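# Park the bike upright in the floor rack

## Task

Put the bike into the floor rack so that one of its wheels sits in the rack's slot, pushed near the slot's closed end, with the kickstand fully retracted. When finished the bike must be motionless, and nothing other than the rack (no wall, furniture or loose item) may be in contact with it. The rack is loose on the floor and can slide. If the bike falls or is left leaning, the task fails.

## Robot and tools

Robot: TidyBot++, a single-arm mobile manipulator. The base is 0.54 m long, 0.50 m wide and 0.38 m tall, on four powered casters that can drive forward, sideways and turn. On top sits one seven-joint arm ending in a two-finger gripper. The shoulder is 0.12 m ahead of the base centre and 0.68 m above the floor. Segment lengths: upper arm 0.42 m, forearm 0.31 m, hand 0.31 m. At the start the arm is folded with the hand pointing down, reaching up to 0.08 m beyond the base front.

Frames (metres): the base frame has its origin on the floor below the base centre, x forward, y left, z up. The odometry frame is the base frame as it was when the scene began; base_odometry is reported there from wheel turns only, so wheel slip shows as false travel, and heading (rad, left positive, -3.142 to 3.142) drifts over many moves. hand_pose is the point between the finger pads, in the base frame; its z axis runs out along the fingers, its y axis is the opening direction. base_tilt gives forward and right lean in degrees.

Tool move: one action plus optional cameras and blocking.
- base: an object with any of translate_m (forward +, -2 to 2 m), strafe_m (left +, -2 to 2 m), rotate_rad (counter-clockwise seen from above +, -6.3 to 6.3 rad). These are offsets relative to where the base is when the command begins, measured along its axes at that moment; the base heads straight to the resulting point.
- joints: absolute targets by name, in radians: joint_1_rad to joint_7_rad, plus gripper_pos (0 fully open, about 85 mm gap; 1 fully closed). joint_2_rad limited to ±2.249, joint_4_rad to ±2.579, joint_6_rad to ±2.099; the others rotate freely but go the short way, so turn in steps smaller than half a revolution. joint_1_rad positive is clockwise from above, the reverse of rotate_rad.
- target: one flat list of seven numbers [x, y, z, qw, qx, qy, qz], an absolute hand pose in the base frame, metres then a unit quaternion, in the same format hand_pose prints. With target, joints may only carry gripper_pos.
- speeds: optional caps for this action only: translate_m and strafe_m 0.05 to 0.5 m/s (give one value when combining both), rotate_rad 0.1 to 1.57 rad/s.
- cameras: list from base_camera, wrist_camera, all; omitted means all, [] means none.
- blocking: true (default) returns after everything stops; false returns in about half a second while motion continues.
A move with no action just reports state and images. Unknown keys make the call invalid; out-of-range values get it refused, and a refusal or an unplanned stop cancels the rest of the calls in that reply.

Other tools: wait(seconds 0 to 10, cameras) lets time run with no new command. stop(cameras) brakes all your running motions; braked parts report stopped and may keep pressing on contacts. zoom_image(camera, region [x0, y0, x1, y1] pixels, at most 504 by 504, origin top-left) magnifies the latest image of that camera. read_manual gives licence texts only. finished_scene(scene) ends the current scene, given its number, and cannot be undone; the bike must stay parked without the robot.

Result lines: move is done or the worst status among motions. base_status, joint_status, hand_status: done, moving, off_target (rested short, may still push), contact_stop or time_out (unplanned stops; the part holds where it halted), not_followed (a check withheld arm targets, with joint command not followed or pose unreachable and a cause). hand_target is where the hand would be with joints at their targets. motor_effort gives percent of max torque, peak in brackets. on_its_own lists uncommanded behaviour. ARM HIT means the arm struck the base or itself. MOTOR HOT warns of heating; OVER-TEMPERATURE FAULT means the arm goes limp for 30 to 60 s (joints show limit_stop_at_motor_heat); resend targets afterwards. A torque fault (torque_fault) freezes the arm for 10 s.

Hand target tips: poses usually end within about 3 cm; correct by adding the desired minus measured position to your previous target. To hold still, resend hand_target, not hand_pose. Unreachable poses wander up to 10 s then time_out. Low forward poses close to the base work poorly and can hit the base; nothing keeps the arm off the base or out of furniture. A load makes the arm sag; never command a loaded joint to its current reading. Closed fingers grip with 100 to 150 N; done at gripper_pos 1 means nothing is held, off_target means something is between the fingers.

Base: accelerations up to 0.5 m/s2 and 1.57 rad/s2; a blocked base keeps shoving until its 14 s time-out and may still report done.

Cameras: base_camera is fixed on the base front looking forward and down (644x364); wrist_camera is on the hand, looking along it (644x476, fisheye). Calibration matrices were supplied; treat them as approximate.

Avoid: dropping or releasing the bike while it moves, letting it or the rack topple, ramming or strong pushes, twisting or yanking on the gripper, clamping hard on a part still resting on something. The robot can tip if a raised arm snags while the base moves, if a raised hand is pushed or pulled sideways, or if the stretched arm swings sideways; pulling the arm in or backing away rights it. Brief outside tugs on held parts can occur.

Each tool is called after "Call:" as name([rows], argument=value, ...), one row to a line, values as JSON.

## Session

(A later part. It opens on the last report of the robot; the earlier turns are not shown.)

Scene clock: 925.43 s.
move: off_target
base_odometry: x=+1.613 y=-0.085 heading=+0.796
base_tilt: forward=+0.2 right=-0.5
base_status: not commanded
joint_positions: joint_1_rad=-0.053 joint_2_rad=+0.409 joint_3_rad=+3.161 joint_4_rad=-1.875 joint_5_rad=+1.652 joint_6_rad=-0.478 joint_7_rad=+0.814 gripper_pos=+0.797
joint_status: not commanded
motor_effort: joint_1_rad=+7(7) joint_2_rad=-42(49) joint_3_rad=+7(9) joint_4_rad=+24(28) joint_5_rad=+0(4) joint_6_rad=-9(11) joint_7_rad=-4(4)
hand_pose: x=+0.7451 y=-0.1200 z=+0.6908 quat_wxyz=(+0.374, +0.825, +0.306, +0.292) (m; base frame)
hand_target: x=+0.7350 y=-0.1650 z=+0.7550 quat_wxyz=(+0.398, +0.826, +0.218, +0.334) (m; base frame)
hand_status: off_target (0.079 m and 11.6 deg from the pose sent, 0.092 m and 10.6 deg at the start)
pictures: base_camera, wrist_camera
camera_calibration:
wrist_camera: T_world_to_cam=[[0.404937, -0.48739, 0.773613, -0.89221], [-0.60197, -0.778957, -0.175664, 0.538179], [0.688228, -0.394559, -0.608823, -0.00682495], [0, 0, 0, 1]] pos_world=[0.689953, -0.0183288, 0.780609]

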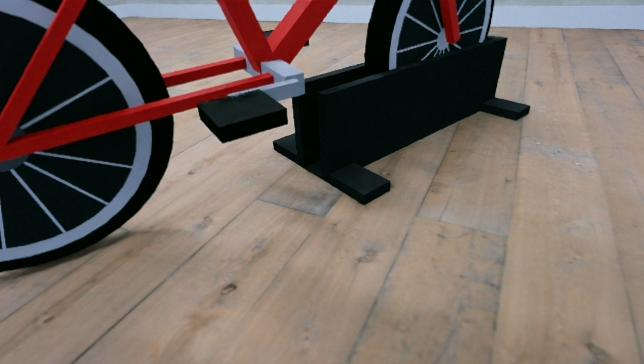

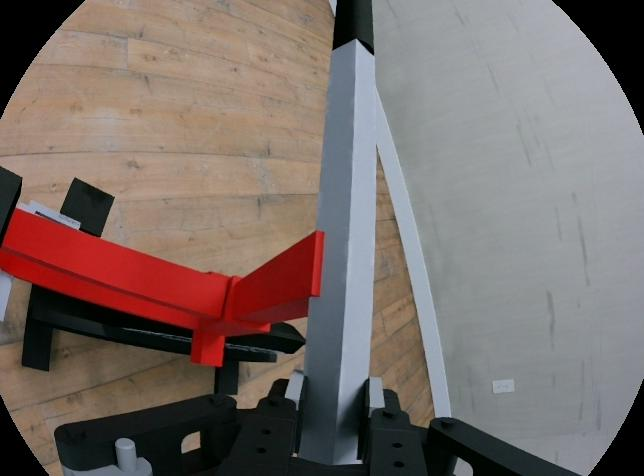

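Call:
move(target=[0.735, -0.155, 0.755, 0.428, 0.839, 0.119, 0.322])

Scene clock: 928.23 s.
move: off_target
base_odometry: x=+1.613 y=-0.085 heading=+0.796
base_tilt: forward=+0.2 right=-0.5
base_status: not commanded
joint_positions: joint_1_rad=-0.222 joint_2_rad=+0.462 joint_3_rad=+3.277 joint_4_rad=-1.845 joint_5_rad=+1.580 joint_6_rad=-0.622 joint_7_rad=+0.766 gripper_pos=+0.797
joint_status: not commanded
motor_effort: joint_1_rad=+2(7) joint_2_rad=-44(44) joint_3_rad=+4(7) joint_4_rad=+25(25) joint_5_rad=-3(3) joint_6_rad=-8(10) joint_7_rad=-9(9)
hand_pose: x=+0.7442 y=-0.1176 z=+0.6909 quat_wxyz=(+0.418, +0.826, +0.262, +0.270) (m; base frame)
hand_target: x=+0.7350 y=-0.1550 z=+0.7550 quat_wxyz=(+0.427, +0.837, +0.119, +0.321) (m; base frame)
hand_status: off_target (0.075 m and 17.5 deg from the pose sent, 0.074 m and 22.6 deg at the start)
pictures: base_camera, wrist_camera
camera_calibration:
wrist_camera: T_world_to_cam=[[0.33086, -0.481901, 0.811359, -0.861078], [-0.684397, -0.714489, -0.145279, 0.58746], [0.649717, -0.507224, -0.566207, -0.0192921], [0, 0, 0, 1]] pos_world=[0.699486, -0.0050059, 0.773065]

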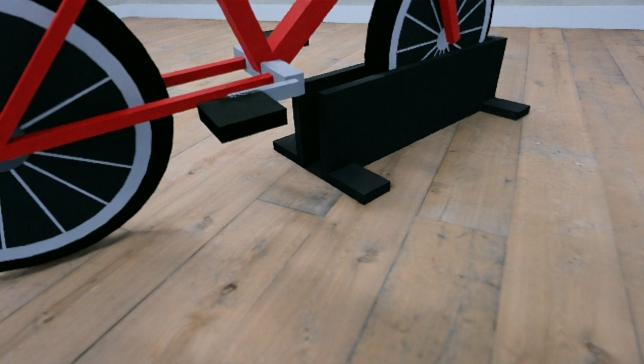

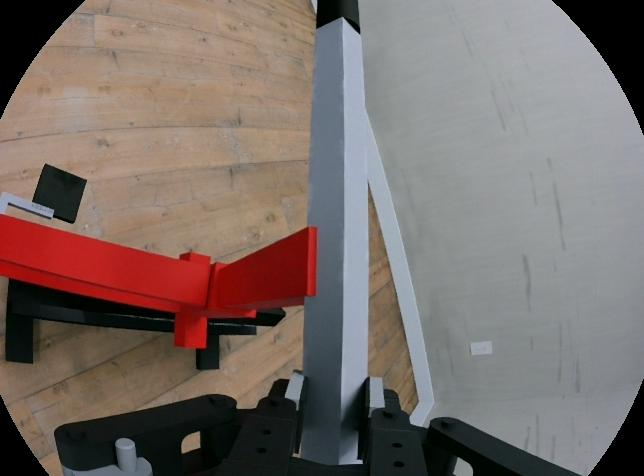

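Call:
move(target=[0.80, -0.14, 0.84, 0.427, 0.812, 0.127, 0.376])

Call:
move(target=[0.81, -0.14, 0.85, 0.464, 0.812, 0.004, 0.353])

Call:
zoom_image(camera="base_camera", region=[200, 0, 544, 200])

Scene clock: 932.77 s.
move: off_target
base_odometry: x=+1.613 y=-0.085 heading=+0.796
base_tilt: forward=+0.2 right=-0.5
base_status: not commanded
joint_positions: joint_1_rad=-0.331 joint_2_rad=+0.555 joint_3_rad=+3.395 joint_4_rad=-1.668 joint_5_rad=+1.359 joint_6_rad=-0.619 joint_7_rad=+0.831 gripper_pos=+0.797
joint_status: not commanded
motor_effort: joint_1_rad=+5(6) joint_2_rad=-59(60) joint_3_rad=+12(12) joint_4_rad=+37(38) joint_5_rad=+6(8) joint_6_rad=-8(9) joint_7_rad=-7(11)
hand_pose: x=+0.7872 y=-0.0997 z=+0.6952 quat_wxyz=(+0.408, +0.842, +0.206, +0.286) (m; base frame)
hand_target: x=+0.8000 y=-0.1400 z=+0.8400 quat_wxyz=(+0.427, +0.812, +0.127, +0.376) (m; base frame)
hand_status: off_target (0.151 m and 14.3 deg from the pose sent, 0.161 m and 19.8 deg at the start)
pictures: base_camera, wrist_camera
camera_calibration:
wrist_camera: T_world_to_cam=[[0.240168, -0.560838, 0.792325, -0.793378], [-0.729091, -0.643096, -0.234208, 0.734433], [0.640894, -0.521428, -0.563353, -0.0320812], [0, 0, 0, 1]] pos_world=[0.746573, 0.0106265, 0.78255]

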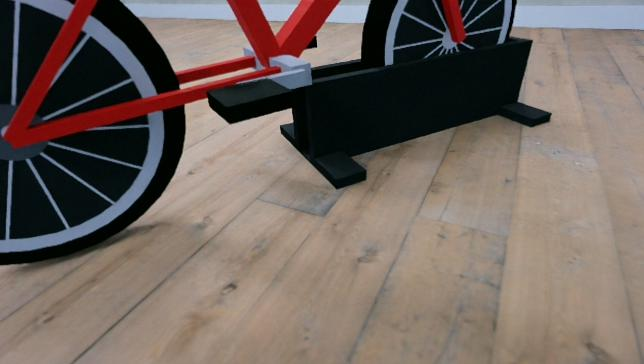

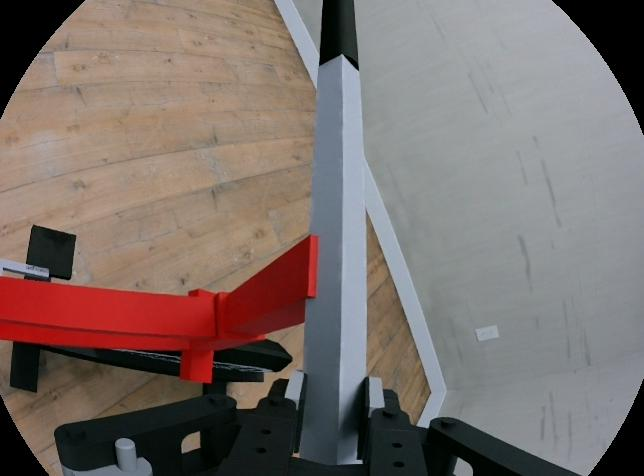

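Scene clock: 934.00 s.
move: off_target
base_odometry: x=+1.613 y=-0.085 heading=+0.796
base_tilt: forward=+0.3 right=-0.5
base_status: not commanded
joint_positions: joint_1_rad=-0.479 joint_2_rad=+0.727 joint_3_rad=+3.563 joint_4_rad=-1.442 joint_5_rad=+1.118 joint_6_rad=-0.738 joint_7_rad=+0.854 gripper_pos=+0.797
joint_status: not commanded
motor_effort: joint_1_rad=+3(5) joint_2_rad=-65(66) joint_3_rad=+18(19) joint_4_rad=+35(40) joint_5_rad=+8(9) joint_6_rad=-8(9) joint_7_rad=-10(10)
hand_pose: x=+0.8243 y=-0.0811 z=+0.6929 quat_wxyz=(+0.440, +0.843, +0.124, +0.284) (m; base frame)
hand_target: x=+0.8100 y=-0.1400 z=+0.8500 quat_wxyz=(+0.464, +0.812, +0.004, +0.353) (m; base frame)
hand_status: off_target (0.168 m and 16.5 deg from the pose sent, 0.162 m and 25.5 deg at the start)
pictures: base_camera, wrist_camera
camera_calibration:
wrist_camera: T_world_to_cam=[[0.0879695, -0.580581, 0.809437, -0.678102], [-0.802791, -0.522397, -0.28745, 0.880339], [0.589735, -0.624522, -0.51204, -0.0492487], [0, 0, 0, 1]] pos_world=[0.795424, 0.0354362, 0.776717]

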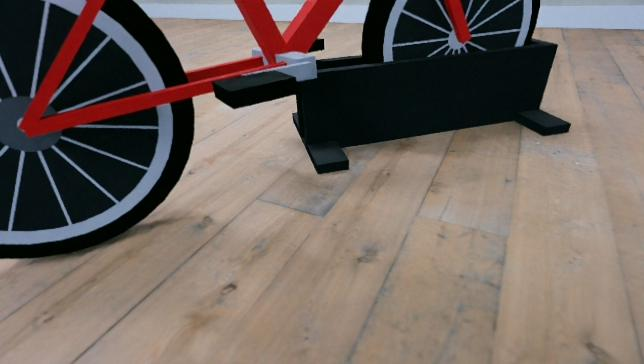

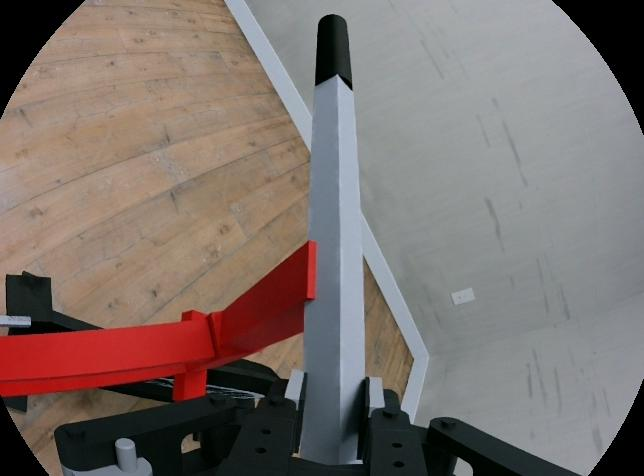

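Scaled by 1.465.

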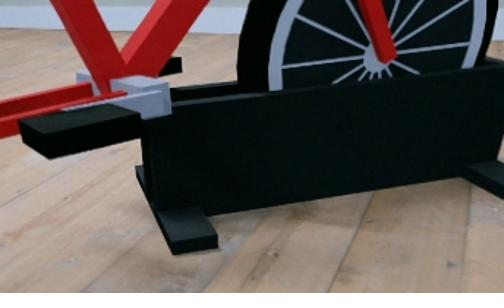

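Call:
move(target=[0.82, -0.13, 0.85, 0.488, 0.802, -0.095, 0.330])

Call:
zoom_image(camera="base_camera", region=[200, 0, 644, 200])

Scene clock: 936.23 s.
move: off_target
base_odometry: x=+1.613 y=-0.085 heading=+0.796
base_tilt: forward=+0.2 right=-0.5
base_status: not commanded
joint_positions: joint_1_rad=-0.522 joint_2_rad=+0.897 joint_3_rad=+3.647 joint_4_rad=-1.175 joint_5_rad=+0.899 joint_6_rad=-0.960 joint_7_rad=+0.896 gripper_pos=+0.797
joint_status: not commanded
motor_effort: joint_1_rad=+6(6) joint_2_rad=-69(71) joint_3_rad=+24(24) joint_4_rad=+34(37) joint_5_rad=+12(13) joint_6_rad=-6(10) joint_7_rad=-14(14)
hand_pose: x=+0.8406 y=-0.0750 z=+0.6890 quat_wxyz=(+0.477, +0.839, +0.028, +0.260) (m; base frame)
hand_target: x=+0.8200 y=-0.1300 z=+0.8500 quat_wxyz=(+0.488, +0.802, -0.095, +0.330) (m; base frame)
hand_status: off_target (0.171 m and 16.8 deg from the pose sent, 0.165 m and 26.7 deg at the start)
pictures: base_camera, wrist_camera
camera_calibration:
wrist_camera: T_world_to_cam=[[-0.0749268, -0.568202, 0.819471, -0.541878], [-0.875458, -0.355984, -0.326877, 0.996217], [0.477451, -0.741904, -0.470764, 0.00016645], [0, 0, 0, 1]] pos_world=[0.831465, 0.0468648, 0.769772]

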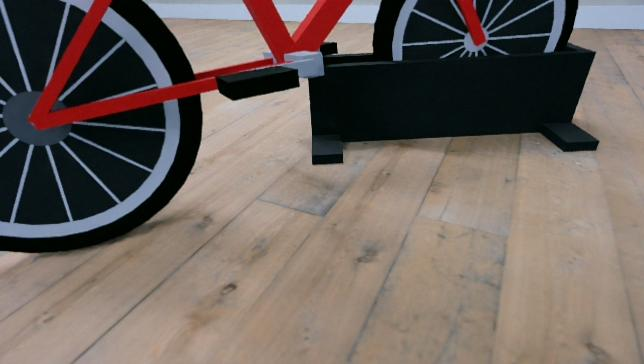

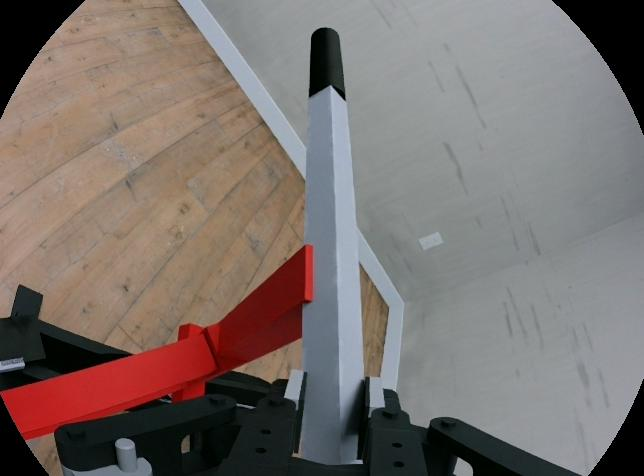

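Scaled by 1.135.

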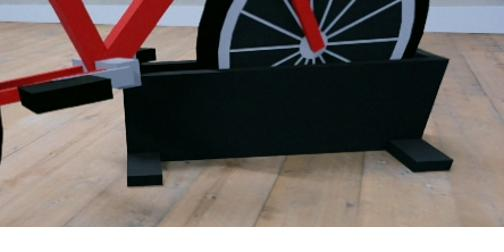

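Call:
move(target=[0.80, -0.135, 0.81, 0.490, 0.808, -0.070, 0.318])

Call:
zoom_image(camera="base_camera", region=[200, 0, 644, 200])

Scene clock: 939.20 s.
move: off_target
base_odometry: x=+1.613 y=-0.085 heading=+0.796
base_tilt: forward=+0.2 right=-0.5
base_status: not commanded
joint_positions: joint_1_rad=-0.546 joint_2_rad=+0.836 joint_3_rad=+3.650 joint_4_rad=-1.277 joint_5_rad=+0.914 joint_6_rad=-0.950 joint_7_rad=+0.871 gripper_pos=+0.797
joint_status: not commanded
motor_effort: joint_1_rad=+5(5) joint_2_rad=-58(70) joint_3_rad=+21(24) joint_4_rad=+24(35) joint_5_rad=+11(13) joint_6_rad=-12(13) joint_7_rad=-6(14)
hand_pose: x=+0.8127 y=-0.0798 z=+0.6922 quat_wxyz=(+0.473, +0.844, +0.025, +0.250) (m; base frame)
hand_target: x=+0.8000 y=-0.1350 z=+0.8100 quat_wxyz=(+0.490, +0.808, -0.070, +0.318) (m; base frame)
hand_status: off_target (0.131 m and 14.2 deg from the pose sent, 0.141 m and 13.6 deg at the start)
pictures: base_camera, wrist_camera
camera_calibration:
wrist_camera: T_world_to_cam=[[-0.0680562, -0.577365, 0.813645, -0.551584], [-0.884793, -0.341898, -0.316619, 0.972825], [0.460988, -0.741455, -0.48758, 0.0364575], [0, 0, 0, 1]] pos_world=[0.806404, 0.0411732, 0.774584]

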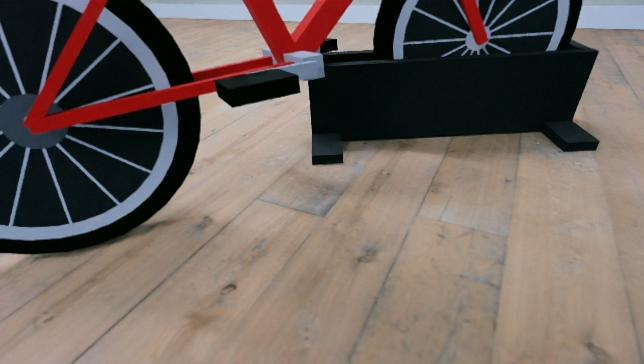

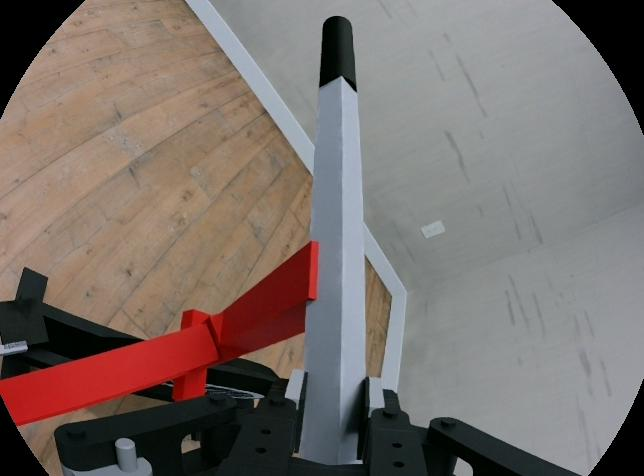

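Scaled by 1.135.

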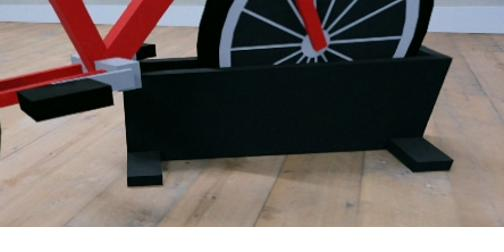

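Call:
move(target=[0.77, -0.145, 0.78, 0.488, 0.818, -0.040, 0.300])

Call:
zoom_image(camera="base_camera", region=[200, 0, 644, 200])

Scene clock: 941.40 s.
move: off_target
base_odometry: x=+1.613 y=-0.085 heading=+0.796
base_tilt: forward=+0.2 right=-0.5
base_status: not commanded
joint_positions: joint_1_rad=-0.556 joint_2_rad=+0.754 joint_3_rad=+3.625 joint_4_rad=-1.459 joint_5_rad=+1.044 joint_6_rad=-0.910 joint_7_rad=+0.808 gripper_pos=+0.797
joint_status: not commanded
motor_effort: joint_1_rad=+6(8) joint_2_rad=-53(60) joint_3_rad=+19(22) joint_4_rad=+24(26) joint_5_rad=+10(13) joint_6_rad=-11(14) joint_7_rad=-6(7)
hand_pose: x=+0.7762 y=-0.0959 z=+0.6905 quat_wxyz=(+0.486, +0.840, +0.057, +0.236) (m; base frame)
hand_target: x=+0.7700 y=-0.1450 z=+0.7800 quat_wxyz=(+0.488, +0.818, -0.040, +0.300) (m; base frame)
hand_status: off_target (0.102 m and 13.6 deg from the pose sent, 0.117 m and 10.0 deg at the start)
pictures: base_camera, wrist_camera
camera_calibration:
wrist_camera: T_world_to_cam=[[-0.00588753, -0.544109, 0.838994, -0.624572], [-0.886906, -0.384714, -0.255721, 0.88989], [0.461913, -0.745614, -0.480309, 0.0343137], [0, 0, 0, 1]] pos_world=[0.769722, 0.0281026, 0.768056]

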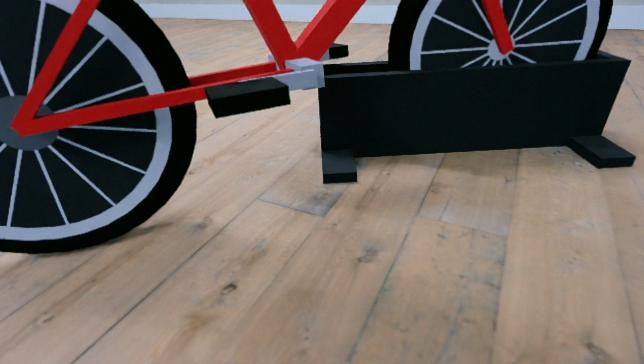

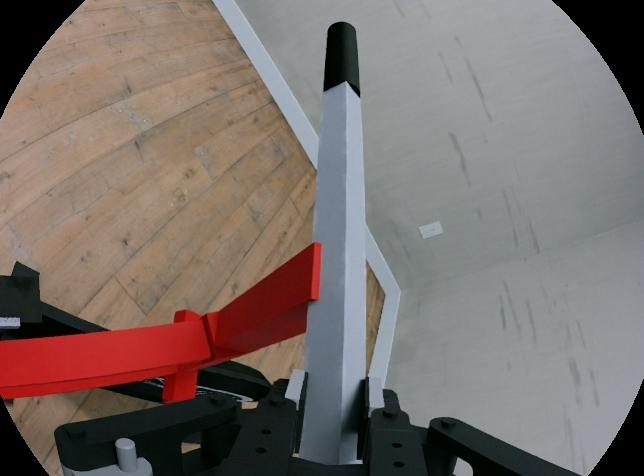

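Scaled by 1.135.

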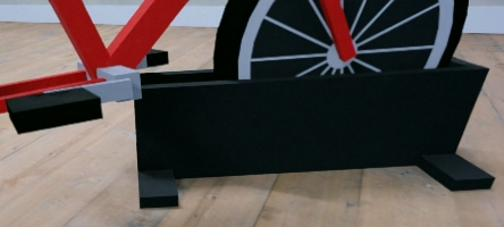

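Call:
move(target=[0.77, -0.13, 0.75, 0.488, 0.825, 0.000, 0.280])

Call:
zoom_image(camera="base_camera", region=[200, 0, 644, 200])

Scene clock: 943.63 s.
move: off_target
base_odometry: x=+1.613 y=-0.085 heading=+0.796
base_tilt: forward=+0.3 right=-0.5
base_status: not commanded
joint_positions: joint_1_rad=-0.558 joint_2_rad=+0.753 joint_3_rad=+3.625 joint_4_rad=-1.472 joint_5_rad=+1.063 joint_6_rad=-0.902 joint_7_rad=+0.807 gripper_pos=+0.797
joint_status: not commanded
motor_effort: joint_1_rad=+6(7) joint_2_rad=-48(54) joint_3_rad=+18(20) joint_4_rad=+20(25) joint_5_rad=+9(10) joint_6_rad=-11(13) joint_7_rad=-3(6)
hand_pose: x=+0.7763 y=-0.0956 z=+0.6900 quat_wxyz=(+0.489, +0.837, +0.067, +0.235) (m; base frame)
hand_target: x=+0.7700 y=-0.1300 z=+0.7500 quat_wxyz=(+0.489, +0.826, +0.000, +0.280) (m; base frame)
hand_status: off_target (0.069 m and 9.4 deg from the pose sent, 0.069 m and 8.5 deg at the start)
pictures: base_camera, wrist_camera
camera_calibration:
wrist_camera: T_world_to_cam=[[0.00975864, -0.533178, 0.845947, -0.639864], [-0.883225, -0.401254, -0.242712, 0.876536], [0.468848, -0.744792, -0.474832, 0.0251495], [0, 0, 0, 1]] pos_world=[0.768631, 0.0292836, 0.765978]

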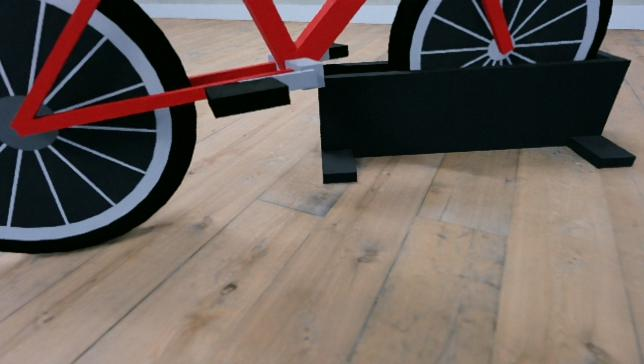

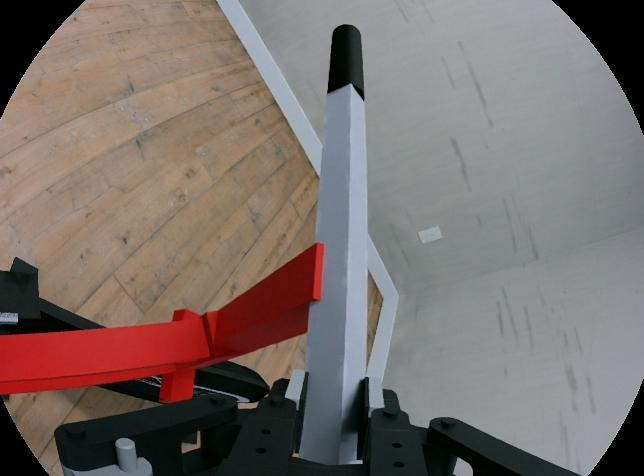

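Scaled by 1.135.

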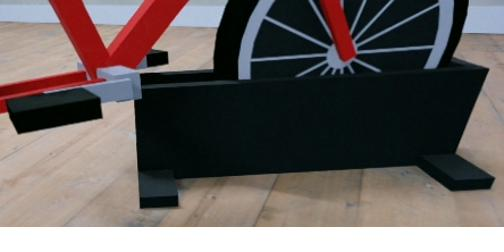

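Call:
move(target=[0.772, -0.12, 0.72, 0.488, 0.832, 0.035, 0.260])

Call:
move(target=[0.773, -0.105, 0.70, 0.488, 0.835, 0.055, 0.245])

Call:
zoom_image(camera="base_camera", region=[200, 0, 644, 200])

Scene clock: 944.77 s.
move: off_target
base_odometry: x=+1.613 y=-0.085 heading=+0.796
base_tilt: forward=+0.2 right=-0.5
base_status: not commanded
joint_positions: joint_1_rad=-0.560 joint_2_rad=+0.753 joint_3_rad=+3.626 joint_4_rad=-1.477 joint_5_rad=+1.071 joint_6_rad=-0.896 joint_7_rad=+0.807 gripper_pos=+0.797
joint_status: not commanded
motor_effort: joint_1_rad=+4(7) joint_2_rad=-42(48) joint_3_rad=+13(17) joint_4_rad=+16(20) joint_5_rad=+6(9) joint_6_rad=-8(11) joint_7_rad=-3(3)
hand_pose: x=+0.7768 y=-0.0951 z=+0.6893 quat_wxyz=(+0.490, +0.836, +0.072, +0.236) (m; base frame)
hand_target: x=+0.7720 y=-0.1200 z=+0.7200 quat_wxyz=(+0.488, +0.832, +0.035, +0.260) (m; base frame)
hand_status: off_target (0.040 m and 5.1 deg from the pose sent, 0.039 m and 4.7 deg at the start)
pictures: base_camera, wrist_camera
camera_calibration:
wrist_camera: T_world_to_cam=[[0.0178127, -0.529065, 0.848394, -0.646537], [-0.880666, -0.410061, -0.237227, 0.870474], [0.473402, -0.742927, -0.473234, 0.0205287], [0, 0, 0, 1]] pos_world=[0.768395, 0.0301389, 0.764733]

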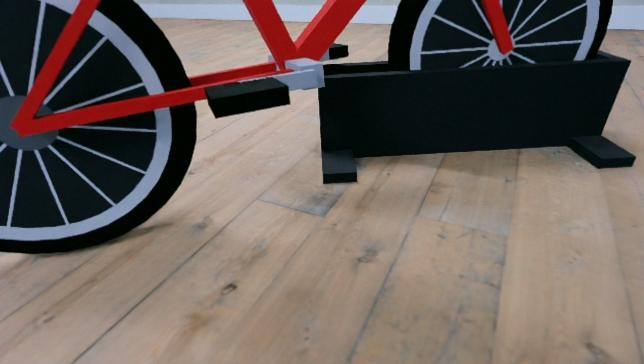

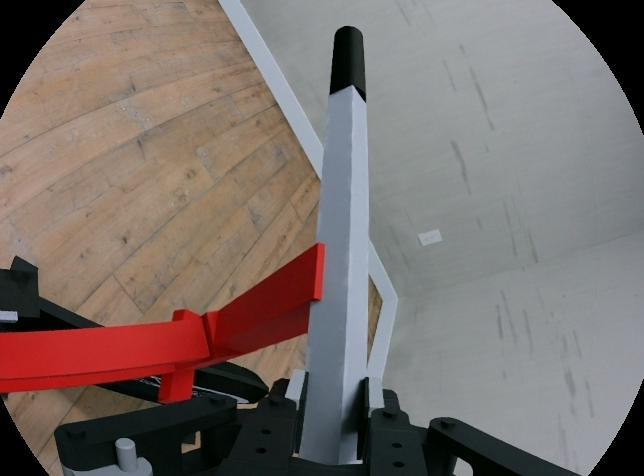

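Scene clock: 945.40 s.
move: off_target
base_odometry: x=+1.613 y=-0.085 heading=+0.796
base_tilt: forward=+0.2 right=-0.5
base_status: not commanded
joint_positions: joint_1_rad=-0.567 joint_2_rad=+0.758 joint_3_rad=+3.634 joint_4_rad=-1.477 joint_5_rad=+1.071 joint_6_rad=-0.896 joint_7_rad=+0.807 gripper_pos=+0.797
joint_status: not commanded
motor_effort: joint_1_rad=+1(4) joint_2_rad=-40(43) joint_3_rad=+11(13) joint_4_rad=+15(17) joint_5_rad=+5(6) joint_6_rad=-8(8) joint_7_rad=-3(3)
hand_pose: x=+0.7770 y=-0.0945 z=+0.6888 quat_wxyz=(+0.493, +0.835, +0.074, +0.235) (m; base frame)
hand_target: x=+0.7730 y=-0.1050 z=+0.7000 quat_wxyz=(+0.488, +0.836, +0.055, +0.245) (m; base frame)
hand_status: off_target (0.016 m and 2.5 deg from the pose sent, 0.015 m and 2.3 deg at the start)
pictures: base_camera, wrist_camera
camera_calibration:
wrist_camera: T_world_to_cam=[[0.0196246, -0.522612, 0.852345, -0.649372], [-0.880733, -0.412527, -0.232661, 0.86742], [0.473207, -0.746122, -0.468377, 0.0172099], [0, 0, 0, 1]] pos_world=[0.768565, 0.031305, 0.763364]

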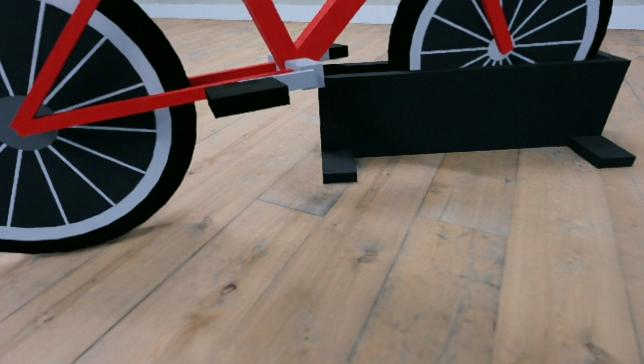

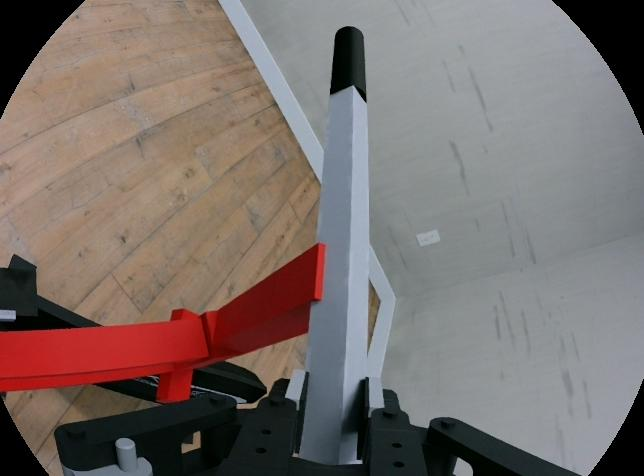

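Scaled by 1.135.

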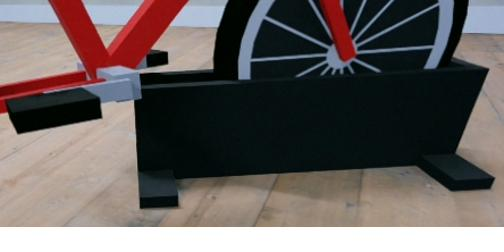

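Call:
move(target=[0.758, -0.11, 0.69, 0.490, 0.835, 0.065, 0.240])

Call:
zoom_image(camera="base_camera", region=[200, 0, 644, 200])

Scene clock: 946.83 s.
move: off_target
base_odometry: x=+1.613 y=-0.085 heading=+0.796
base_tilt: forward=+0.2 right=-0.5
base_status: not commanded
joint_positions: joint_1_rad=-0.571 joint_2_rad=+0.742 joint_3_rad=+3.629 joint_4_rad=-1.524 joint_5_rad=+1.123 joint_6_rad=-0.885 joint_7_rad=+0.790 gripper_pos=+0.797
joint_status: not commanded
motor_effort: joint_1_rad=+4(5) joint_2_rad=-38(41) joint_3_rad=+11(12) joint_4_rad=+11(15) joint_5_rad=+3(4) joint_6_rad=-9(9) joint_7_rad=-1(3)
hand_pose: x=+0.7701 y=-0.0971 z=+0.6890 quat_wxyz=(+0.501, +0.829, +0.092, +0.232) (m; base frame)
hand_target: x=+0.7580 y=-0.1100 z=+0.6900 quat_wxyz=(+0.490, +0.835, +0.065, +0.240) (m; base frame)
hand_status: off_target (0.018 m and 3.5 deg from the pose sent, 0.025 m and 1.2 deg at the start)
pictures: base_camera, wrist_camera
camera_calibration:
wrist_camera: T_world_to_cam=[[0.0479778, -0.498618, 0.865493, -0.679341], [-0.87454, -0.439597, -0.204777, 0.833738], [0.482574, -0.747084, -0.457153, 0.0035284], [0, 0, 0, 1]] pos_world=[0.760028, 0.0304133, 0.760308]

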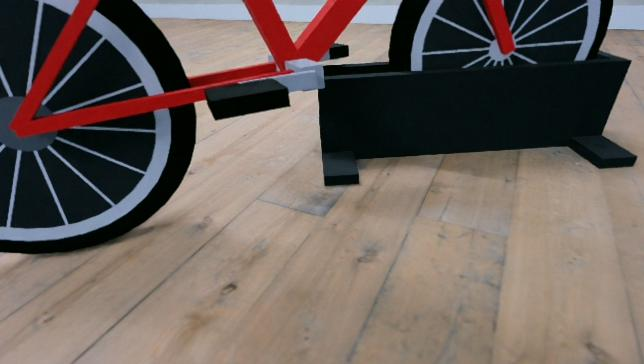

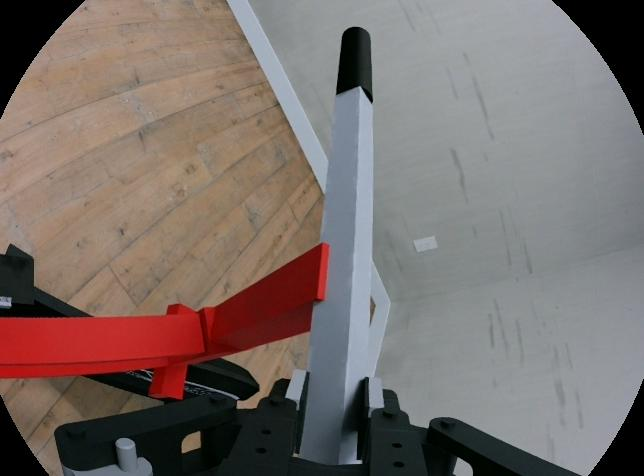

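Scaled by 1.135.

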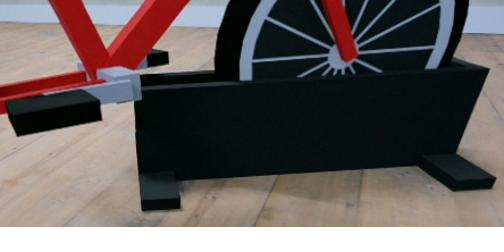

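Call:
move(joints={"gripper_pos": 0.70})

Call:
move(joints={"gripper_pos": 0.60})

Scene clock: 948.33 s.
move: done
base_odometry: x=+1.613 y=-0.085 heading=+0.796
base_tilt: forward=+0.2 right=-0.5
base_status: not commanded
joint_positions: joint_1_rad=-0.571 joint_2_rad=+0.739 joint_3_rad=+3.626 joint_4_rad=-1.550 joint_5_rad=+1.121 joint_6_rad=-0.883 joint_7_rad=+0.789 gripper_pos=+0.700
joint_status: all done
motor_effort: joint_1_rad=+3(5) joint_2_rad=-37(40) joint_3_rad=+11(14) joint_4_rad=+14(18) joint_5_rad=+7(9) joint_6_rad=-7(10) joint_7_rad=+0(1)
hand_pose: x=+0.7611 y=-0.1001 z=+0.6804 quat_wxyz=(+0.500, +0.832, +0.095, +0.221) (m; base frame)
hand_target: x=+0.7580 y=-0.1100 z=+0.6900 quat_wxyz=(+0.490, +0.835, +0.065, +0.240) (m; base frame)
hand_status: not commanded
pictures: base_camera, wrist_camera
camera_calibration:
wrist_camera: T_world_to_cam=[[0.0646353, -0.499823, 0.863713, -0.684503], [-0.881207, -0.434754, -0.185644, 0.815296], [0.468292, -0.74911, -0.468548, 0.0201064], [0, 0, 0, 1]] pos_world=[0.753272, 0.0273852, 0.751989]

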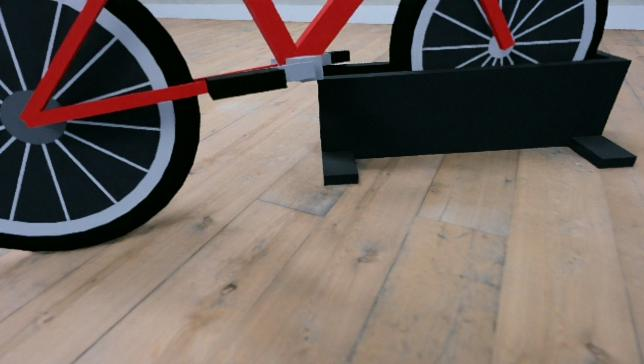

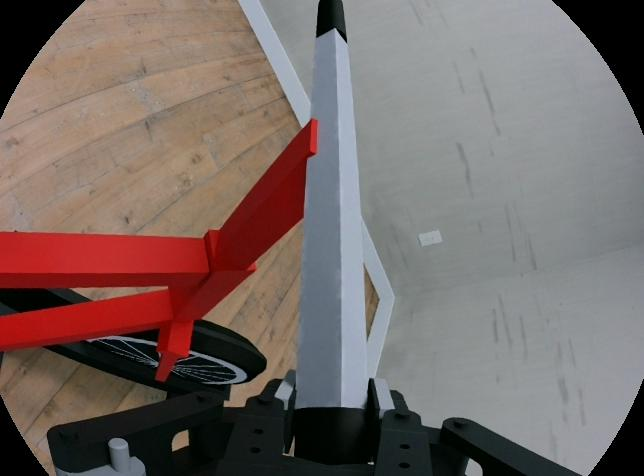

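Scene clock: 948.87 s.
move: done
base_odometry: x=+1.613 y=-0.085 heading=+0.796
base_tilt: forward=+0.2 right=-0.5
base_status: not commanded
joint_positions: joint_1_rad=-0.570 joint_2_rad=+0.733 joint_3_rad=+3.626 joint_4_rad=-1.551 joint_5_rad=+1.121 joint_6_rad=-0.883 joint_7_rad=+0.789 gripper_pos=+0.600
joint_status: all done
motor_effort: joint_1_rad=+2(4) joint_2_rad=-37(37) joint_3_rad=+10(12) joint_4_rad=+16(16) joint_5_rad=+7(8) joint_6_rad=-5(7) joint_7_rad=+1(1)
hand_pose: x=+0.7608 y=-0.1010 z=+0.6832 quat_wxyz=(+0.499, +0.832, +0.093, +0.223) (m; base frame)
hand_target: x=+0.7580 y=-0.1100 z=+0.6900 quat_wxyz=(+0.490, +0.835, +0.065, +0.240) (m; base frame)
hand_status: not commanded
pictures: base_camera, wrist_camera
camera_calibration:
wrist_camera: T_world_to_cam=[[0.0598228, -0.502695, 0.862391, -0.683124], [-0.880939, -0.432876, -0.191218, 0.818945], [0.469433, -0.748275, -0.46874, 0.020246], [0, 0, 0, 1]] pos_world=[0.752803, 0.0262487, 0.755207]

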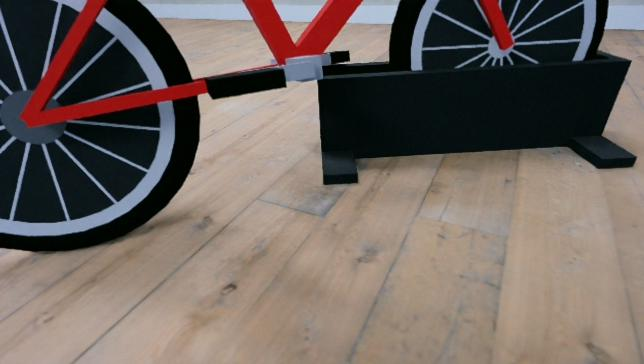

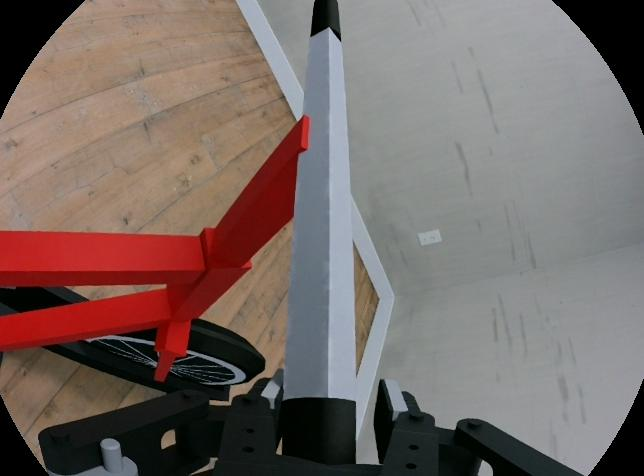

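Call:
move(joints={"gripper_pos": 1.0})

Scene clock: 952.17 s.
move: off_target
base_odometry: x=+1.613 y=-0.085 heading=+0.796
base_tilt: forward=+0.2 right=-0.6
base_status: not commanded
joint_positions: joint_1_rad=-0.573 joint_2_rad=+0.736 joint_3_rad=+3.621 joint_4_rad=-1.555 joint_5_rad=+1.124 joint_6_rad=-0.881 joint_7_rad=+0.789 gripper_pos=+0.753
joint_status: gripper_pos off_target (ended at +0.753, target +1.000)
motor_effort: joint_1_rad=+4(4) joint_2_rad=-38(41) joint_3_rad=+11(14) joint_4_rad=+16(19) joint_5_rad=+6(10) joint_6_rad=-6(8) joint_7_rad=-1(2)
hand_pose: x=+0.7605 y=-0.0976 z=+0.6796 quat_wxyz=(+0.498, +0.833, +0.098, +0.222) (m; base frame)
hand_target: x=+0.7580 y=-0.1100 z=+0.6900 quat_wxyz=(+0.490, +0.835, +0.065, +0.240) (m; base frame)
hand_status: not commanded
pictures: base_camera, wrist_camera
camera_calibration:
wrist_camera: T_world_to_cam=[[0.0700915, -0.501883, 0.862091, -0.685789], [-0.879166, -0.439417, -0.184336, 0.812781], [0.471333, -0.745, -0.472038, 0.0224424], [0, 0, 0, 1]] pos_world=[0.75206, 0.0296838, 0.751631]

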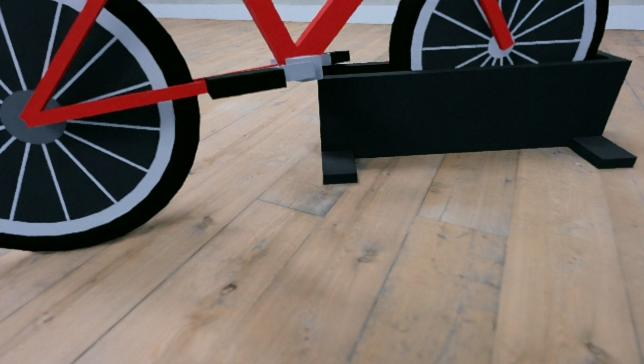

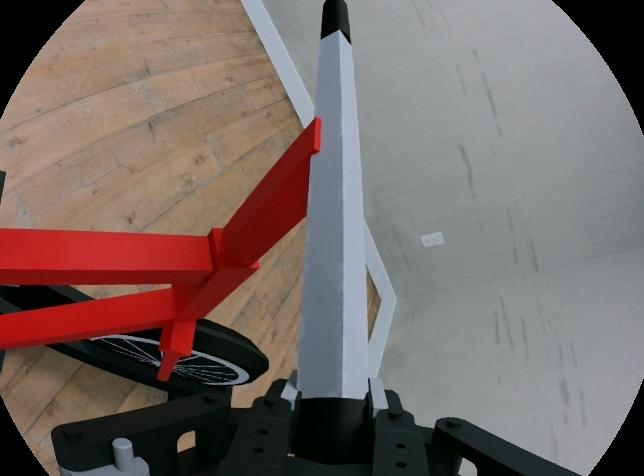

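Call:
move(joints={"gripper_pos": 0.6})

Call:
move(joints={"gripper_pos": 0.45})

Scene clock: 957.63 s.
move: done
base_odometry: x=+1.613 y=-0.085 heading=+0.796
base_tilt: forward=+0.2 right=-0.5
base_status: not commanded
joint_positions: joint_1_rad=-0.569 joint_2_rad=+0.729 joint_3_rad=+3.622 joint_4_rad=-1.557 joint_5_rad=+1.124 joint_6_rad=-0.881 joint_7_rad=+0.787 gripper_pos=+0.600
joint_status: all done
motor_effort: joint_1_rad=+2(4) joint_2_rad=-36(39) joint_3_rad=+10(12) joint_4_rad=+15(20) joint_5_rad=+7(11) joint_6_rad=-5(7) joint_7_rad=+1(2)
hand_pose: x=+0.7594 y=-0.1005 z=+0.6824 quat_wxyz=(+0.497, +0.833, +0.094, +0.223) (m; base frame)
hand_target: x=+0.7580 y=-0.1100 z=+0.6900 quat_wxyz=(+0.490, +0.835, +0.065, +0.240) (m; base frame)
hand_status: not commanded
pictures: base_camera, wrist_camera
camera_calibration:
wrist_camera: T_world_to_cam=[[0.0620768, -0.505536, 0.860569, -0.682821], [-0.880538, -0.43368, -0.191245, 0.81737], [0.469893, -0.745892, -0.472065, 0.0230869], [0, 0, 0, 1]] pos_world=[0.751264, 0.0265066, 0.754831]

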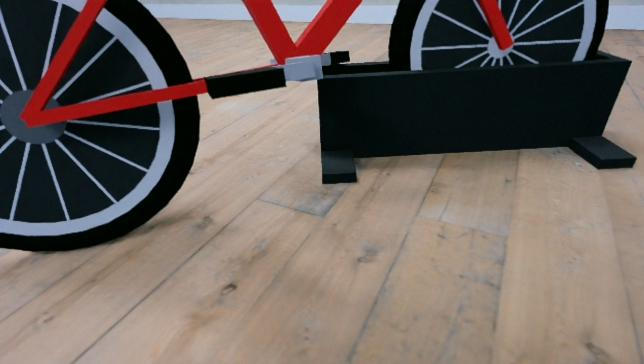

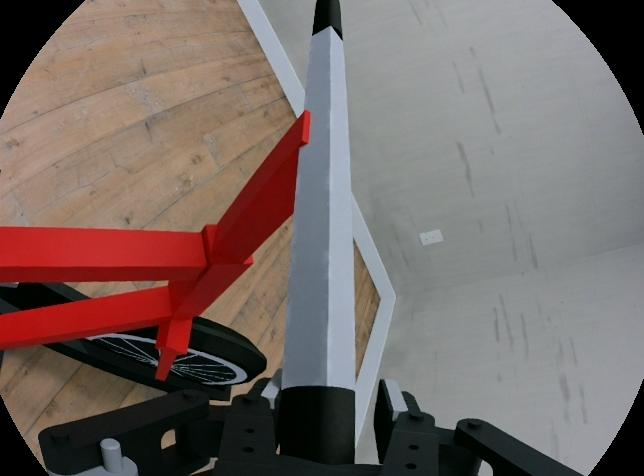

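Scene clock: 958.20 s.
move: done
base_odometry: x=+1.613 y=-0.085 heading=+0.796
base_tilt: forward=+0.2 right=-0.5
base_status: not commanded
joint_positions: joint_1_rad=-0.568 joint_2_rad=+0.727 joint_3_rad=+3.622 joint_4_rad=-1.557 joint_5_rad=+1.124 joint_6_rad=-0.881 joint_7_rad=+0.787 gripper_pos=+0.450
joint_status: all done
motor_effort: joint_1_rad=+1(1) joint_2_rad=-34(36) joint_3_rad=+8(10) joint_4_rad=+15(16) joint_5_rad=+6(8) joint_6_rad=-4(5) joint_7_rad=+1(1)
hand_pose: x=+0.7593 y=-0.1011 z=+0.6832 quat_wxyz=(+0.497, +0.833, +0.093, +0.223) (m; base frame)
hand_target: x=+0.7580 y=-0.1100 z=+0.6900 quat_wxyz=(+0.490, +0.835, +0.065, +0.240) (m; base frame)
hand_status: not commanded
pictures: base_camera, wrist_camera
camera_calibration:
wrist_camera: T_world_to_cam=[[0.0603504, -0.506385, 0.860193, -0.682358], [-0.880682, -0.432649, -0.192908, 0.81852], [0.469848, -0.745914, -0.472075, 0.0230991], [0, 0, 0, 1]] pos_world=[0.751184, 0.025826, 0.755763]

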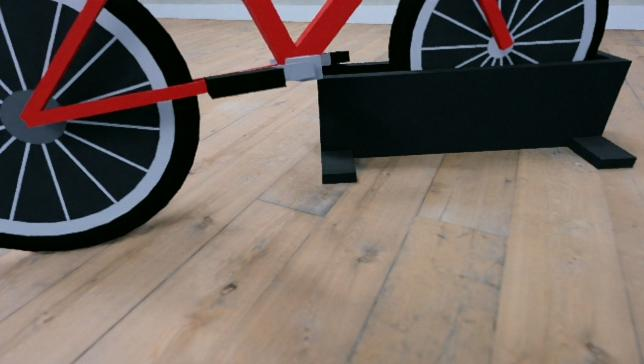

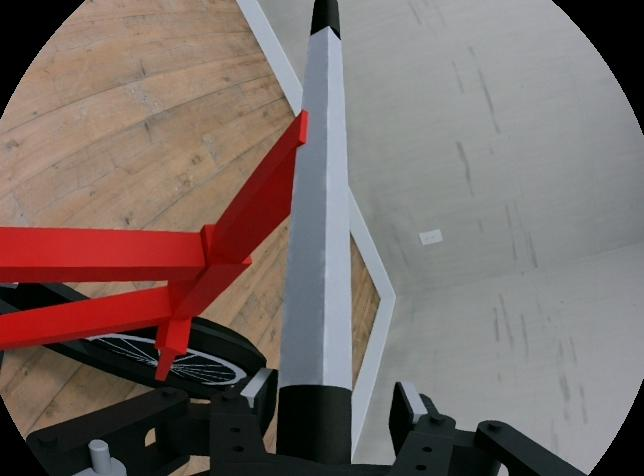

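Call:
move(joints={"gripper_pos": 0.2})

Scene clock: 960.13 s.
move: done
base_odometry: x=+1.613 y=-0.085 heading=+0.796
base_tilt: forward=+0.2 right=-0.5
base_status: not commanded
joint_positions: joint_1_rad=-0.568 joint_2_rad=+0.727 joint_3_rad=+3.622 joint_4_rad=-1.557 joint_5_rad=+1.124 joint_6_rad=-0.881 joint_7_rad=+0.787 gripper_pos=+0.200
joint_status: all done
motor_effort: joint_1_rad=+0(1) joint_2_rad=-34(35) joint_3_rad=+8(8) joint_4_rad=+14(16) joint_5_rad=+6(7) joint_6_rad=-4(5) joint_7_rad=+1(1)
hand_pose: x=+0.7593 y=-0.1011 z=+0.6832 quat_wxyz=(+0.497, +0.833, +0.093, +0.223) (m; base frame)
hand_target: x=+0.7580 y=-0.1100 z=+0.6900 quat_wxyz=(+0.490, +0.835, +0.065, +0.240) (m; base frame)
hand_status: not commanded
pictures: base_camera, wrist_camera
camera_calibration:
wrist_camera: T_world_to_cam=[[0.0603504, -0.506385, 0.860193, -0.682358], [-0.880682, -0.432649, -0.192908, 0.81852], [0.469848, -0.745914, -0.472075, 0.0230991], [0, 0, 0, 1]] pos_world=[0.751184, 0.025826, 0.755763]

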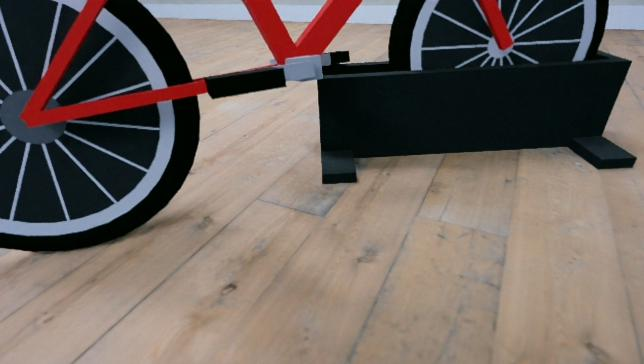

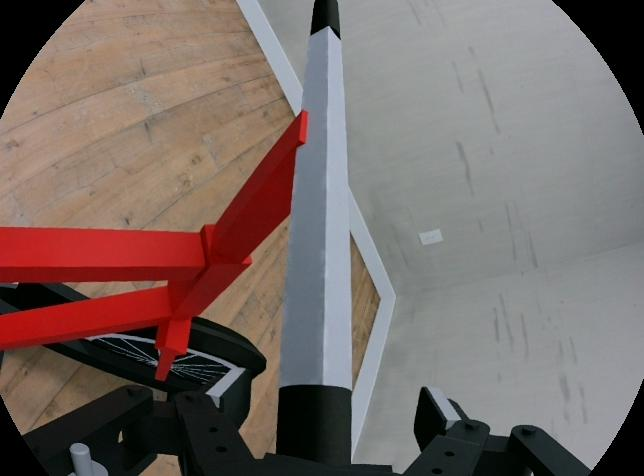

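Call:
move(target=[0.72, -0.045, 0.728, 0.490, 0.835, 0.065, 0.240])

Scene clock: 961.77 s.
move: off_target
base_odometry: x=+1.613 y=-0.085 heading=+0.796
base_tilt: forward=+0.2 right=-0.5
base_status: not commanded
joint_positions: joint_1_rad=-0.646 joint_2_rad=+0.618 joint_3_rad=+3.530 joint_4_rad=-1.557 joint_5_rad=+1.124 joint_6_rad=-1.025 joint_7_rad=+0.787 gripper_pos=+0.200
joint_status: not commanded
motor_effort: joint_1_rad=+0(3) joint_2_rad=-33(36) joint_3_rad=+6(8) joint_4_rad=+16(17) joint_5_rad=+7(8) joint_6_rad=-3(4) joint_7_rad=+1(1)
hand_pose: x=+0.7374 y=-0.0381 z=+0.7299 quat_wxyz=(+0.483, +0.834, +0.091, +0.251) (m; base frame)
hand_target: x=+0.7200 y=-0.0450 z=+0.7280 quat_wxyz=(+0.490, +0.835, +0.065, +0.240) (m; base frame)
hand_status: off_target (0.019 m and 3.4 deg from the pose sent, 0.082 m and 3.8 deg at the start)
pictures: base_camera, wrist_camera
camera_calibration:
wrist_camera: T_world_to_cam=[[0.0378077, -0.529713, 0.847334, -0.664139], [-0.85707, -0.453182, -0.245066, 0.85541], [0.513811, -0.716959, -0.471135, 0.0704849], [0, 0, 0, 1]] pos_world=[0.72204, 0.0863878, 0.805587]

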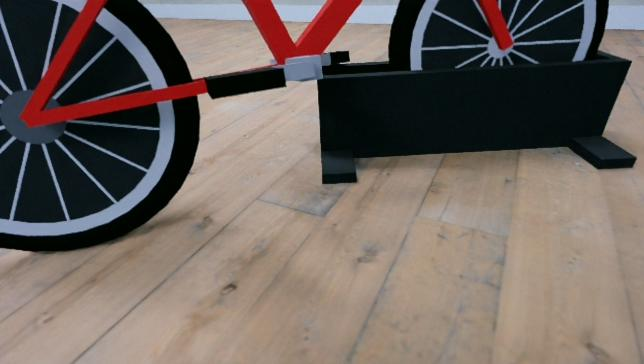

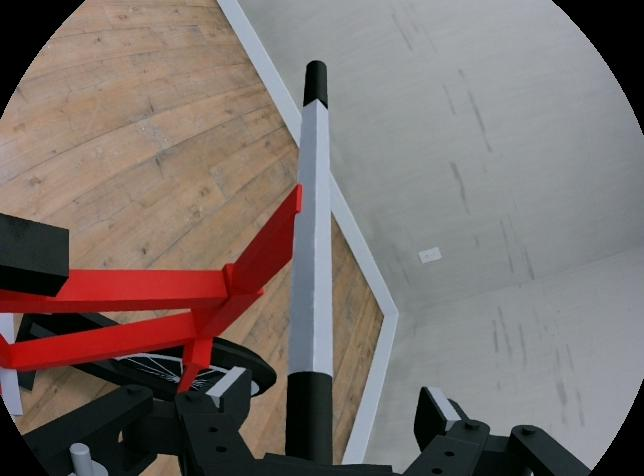

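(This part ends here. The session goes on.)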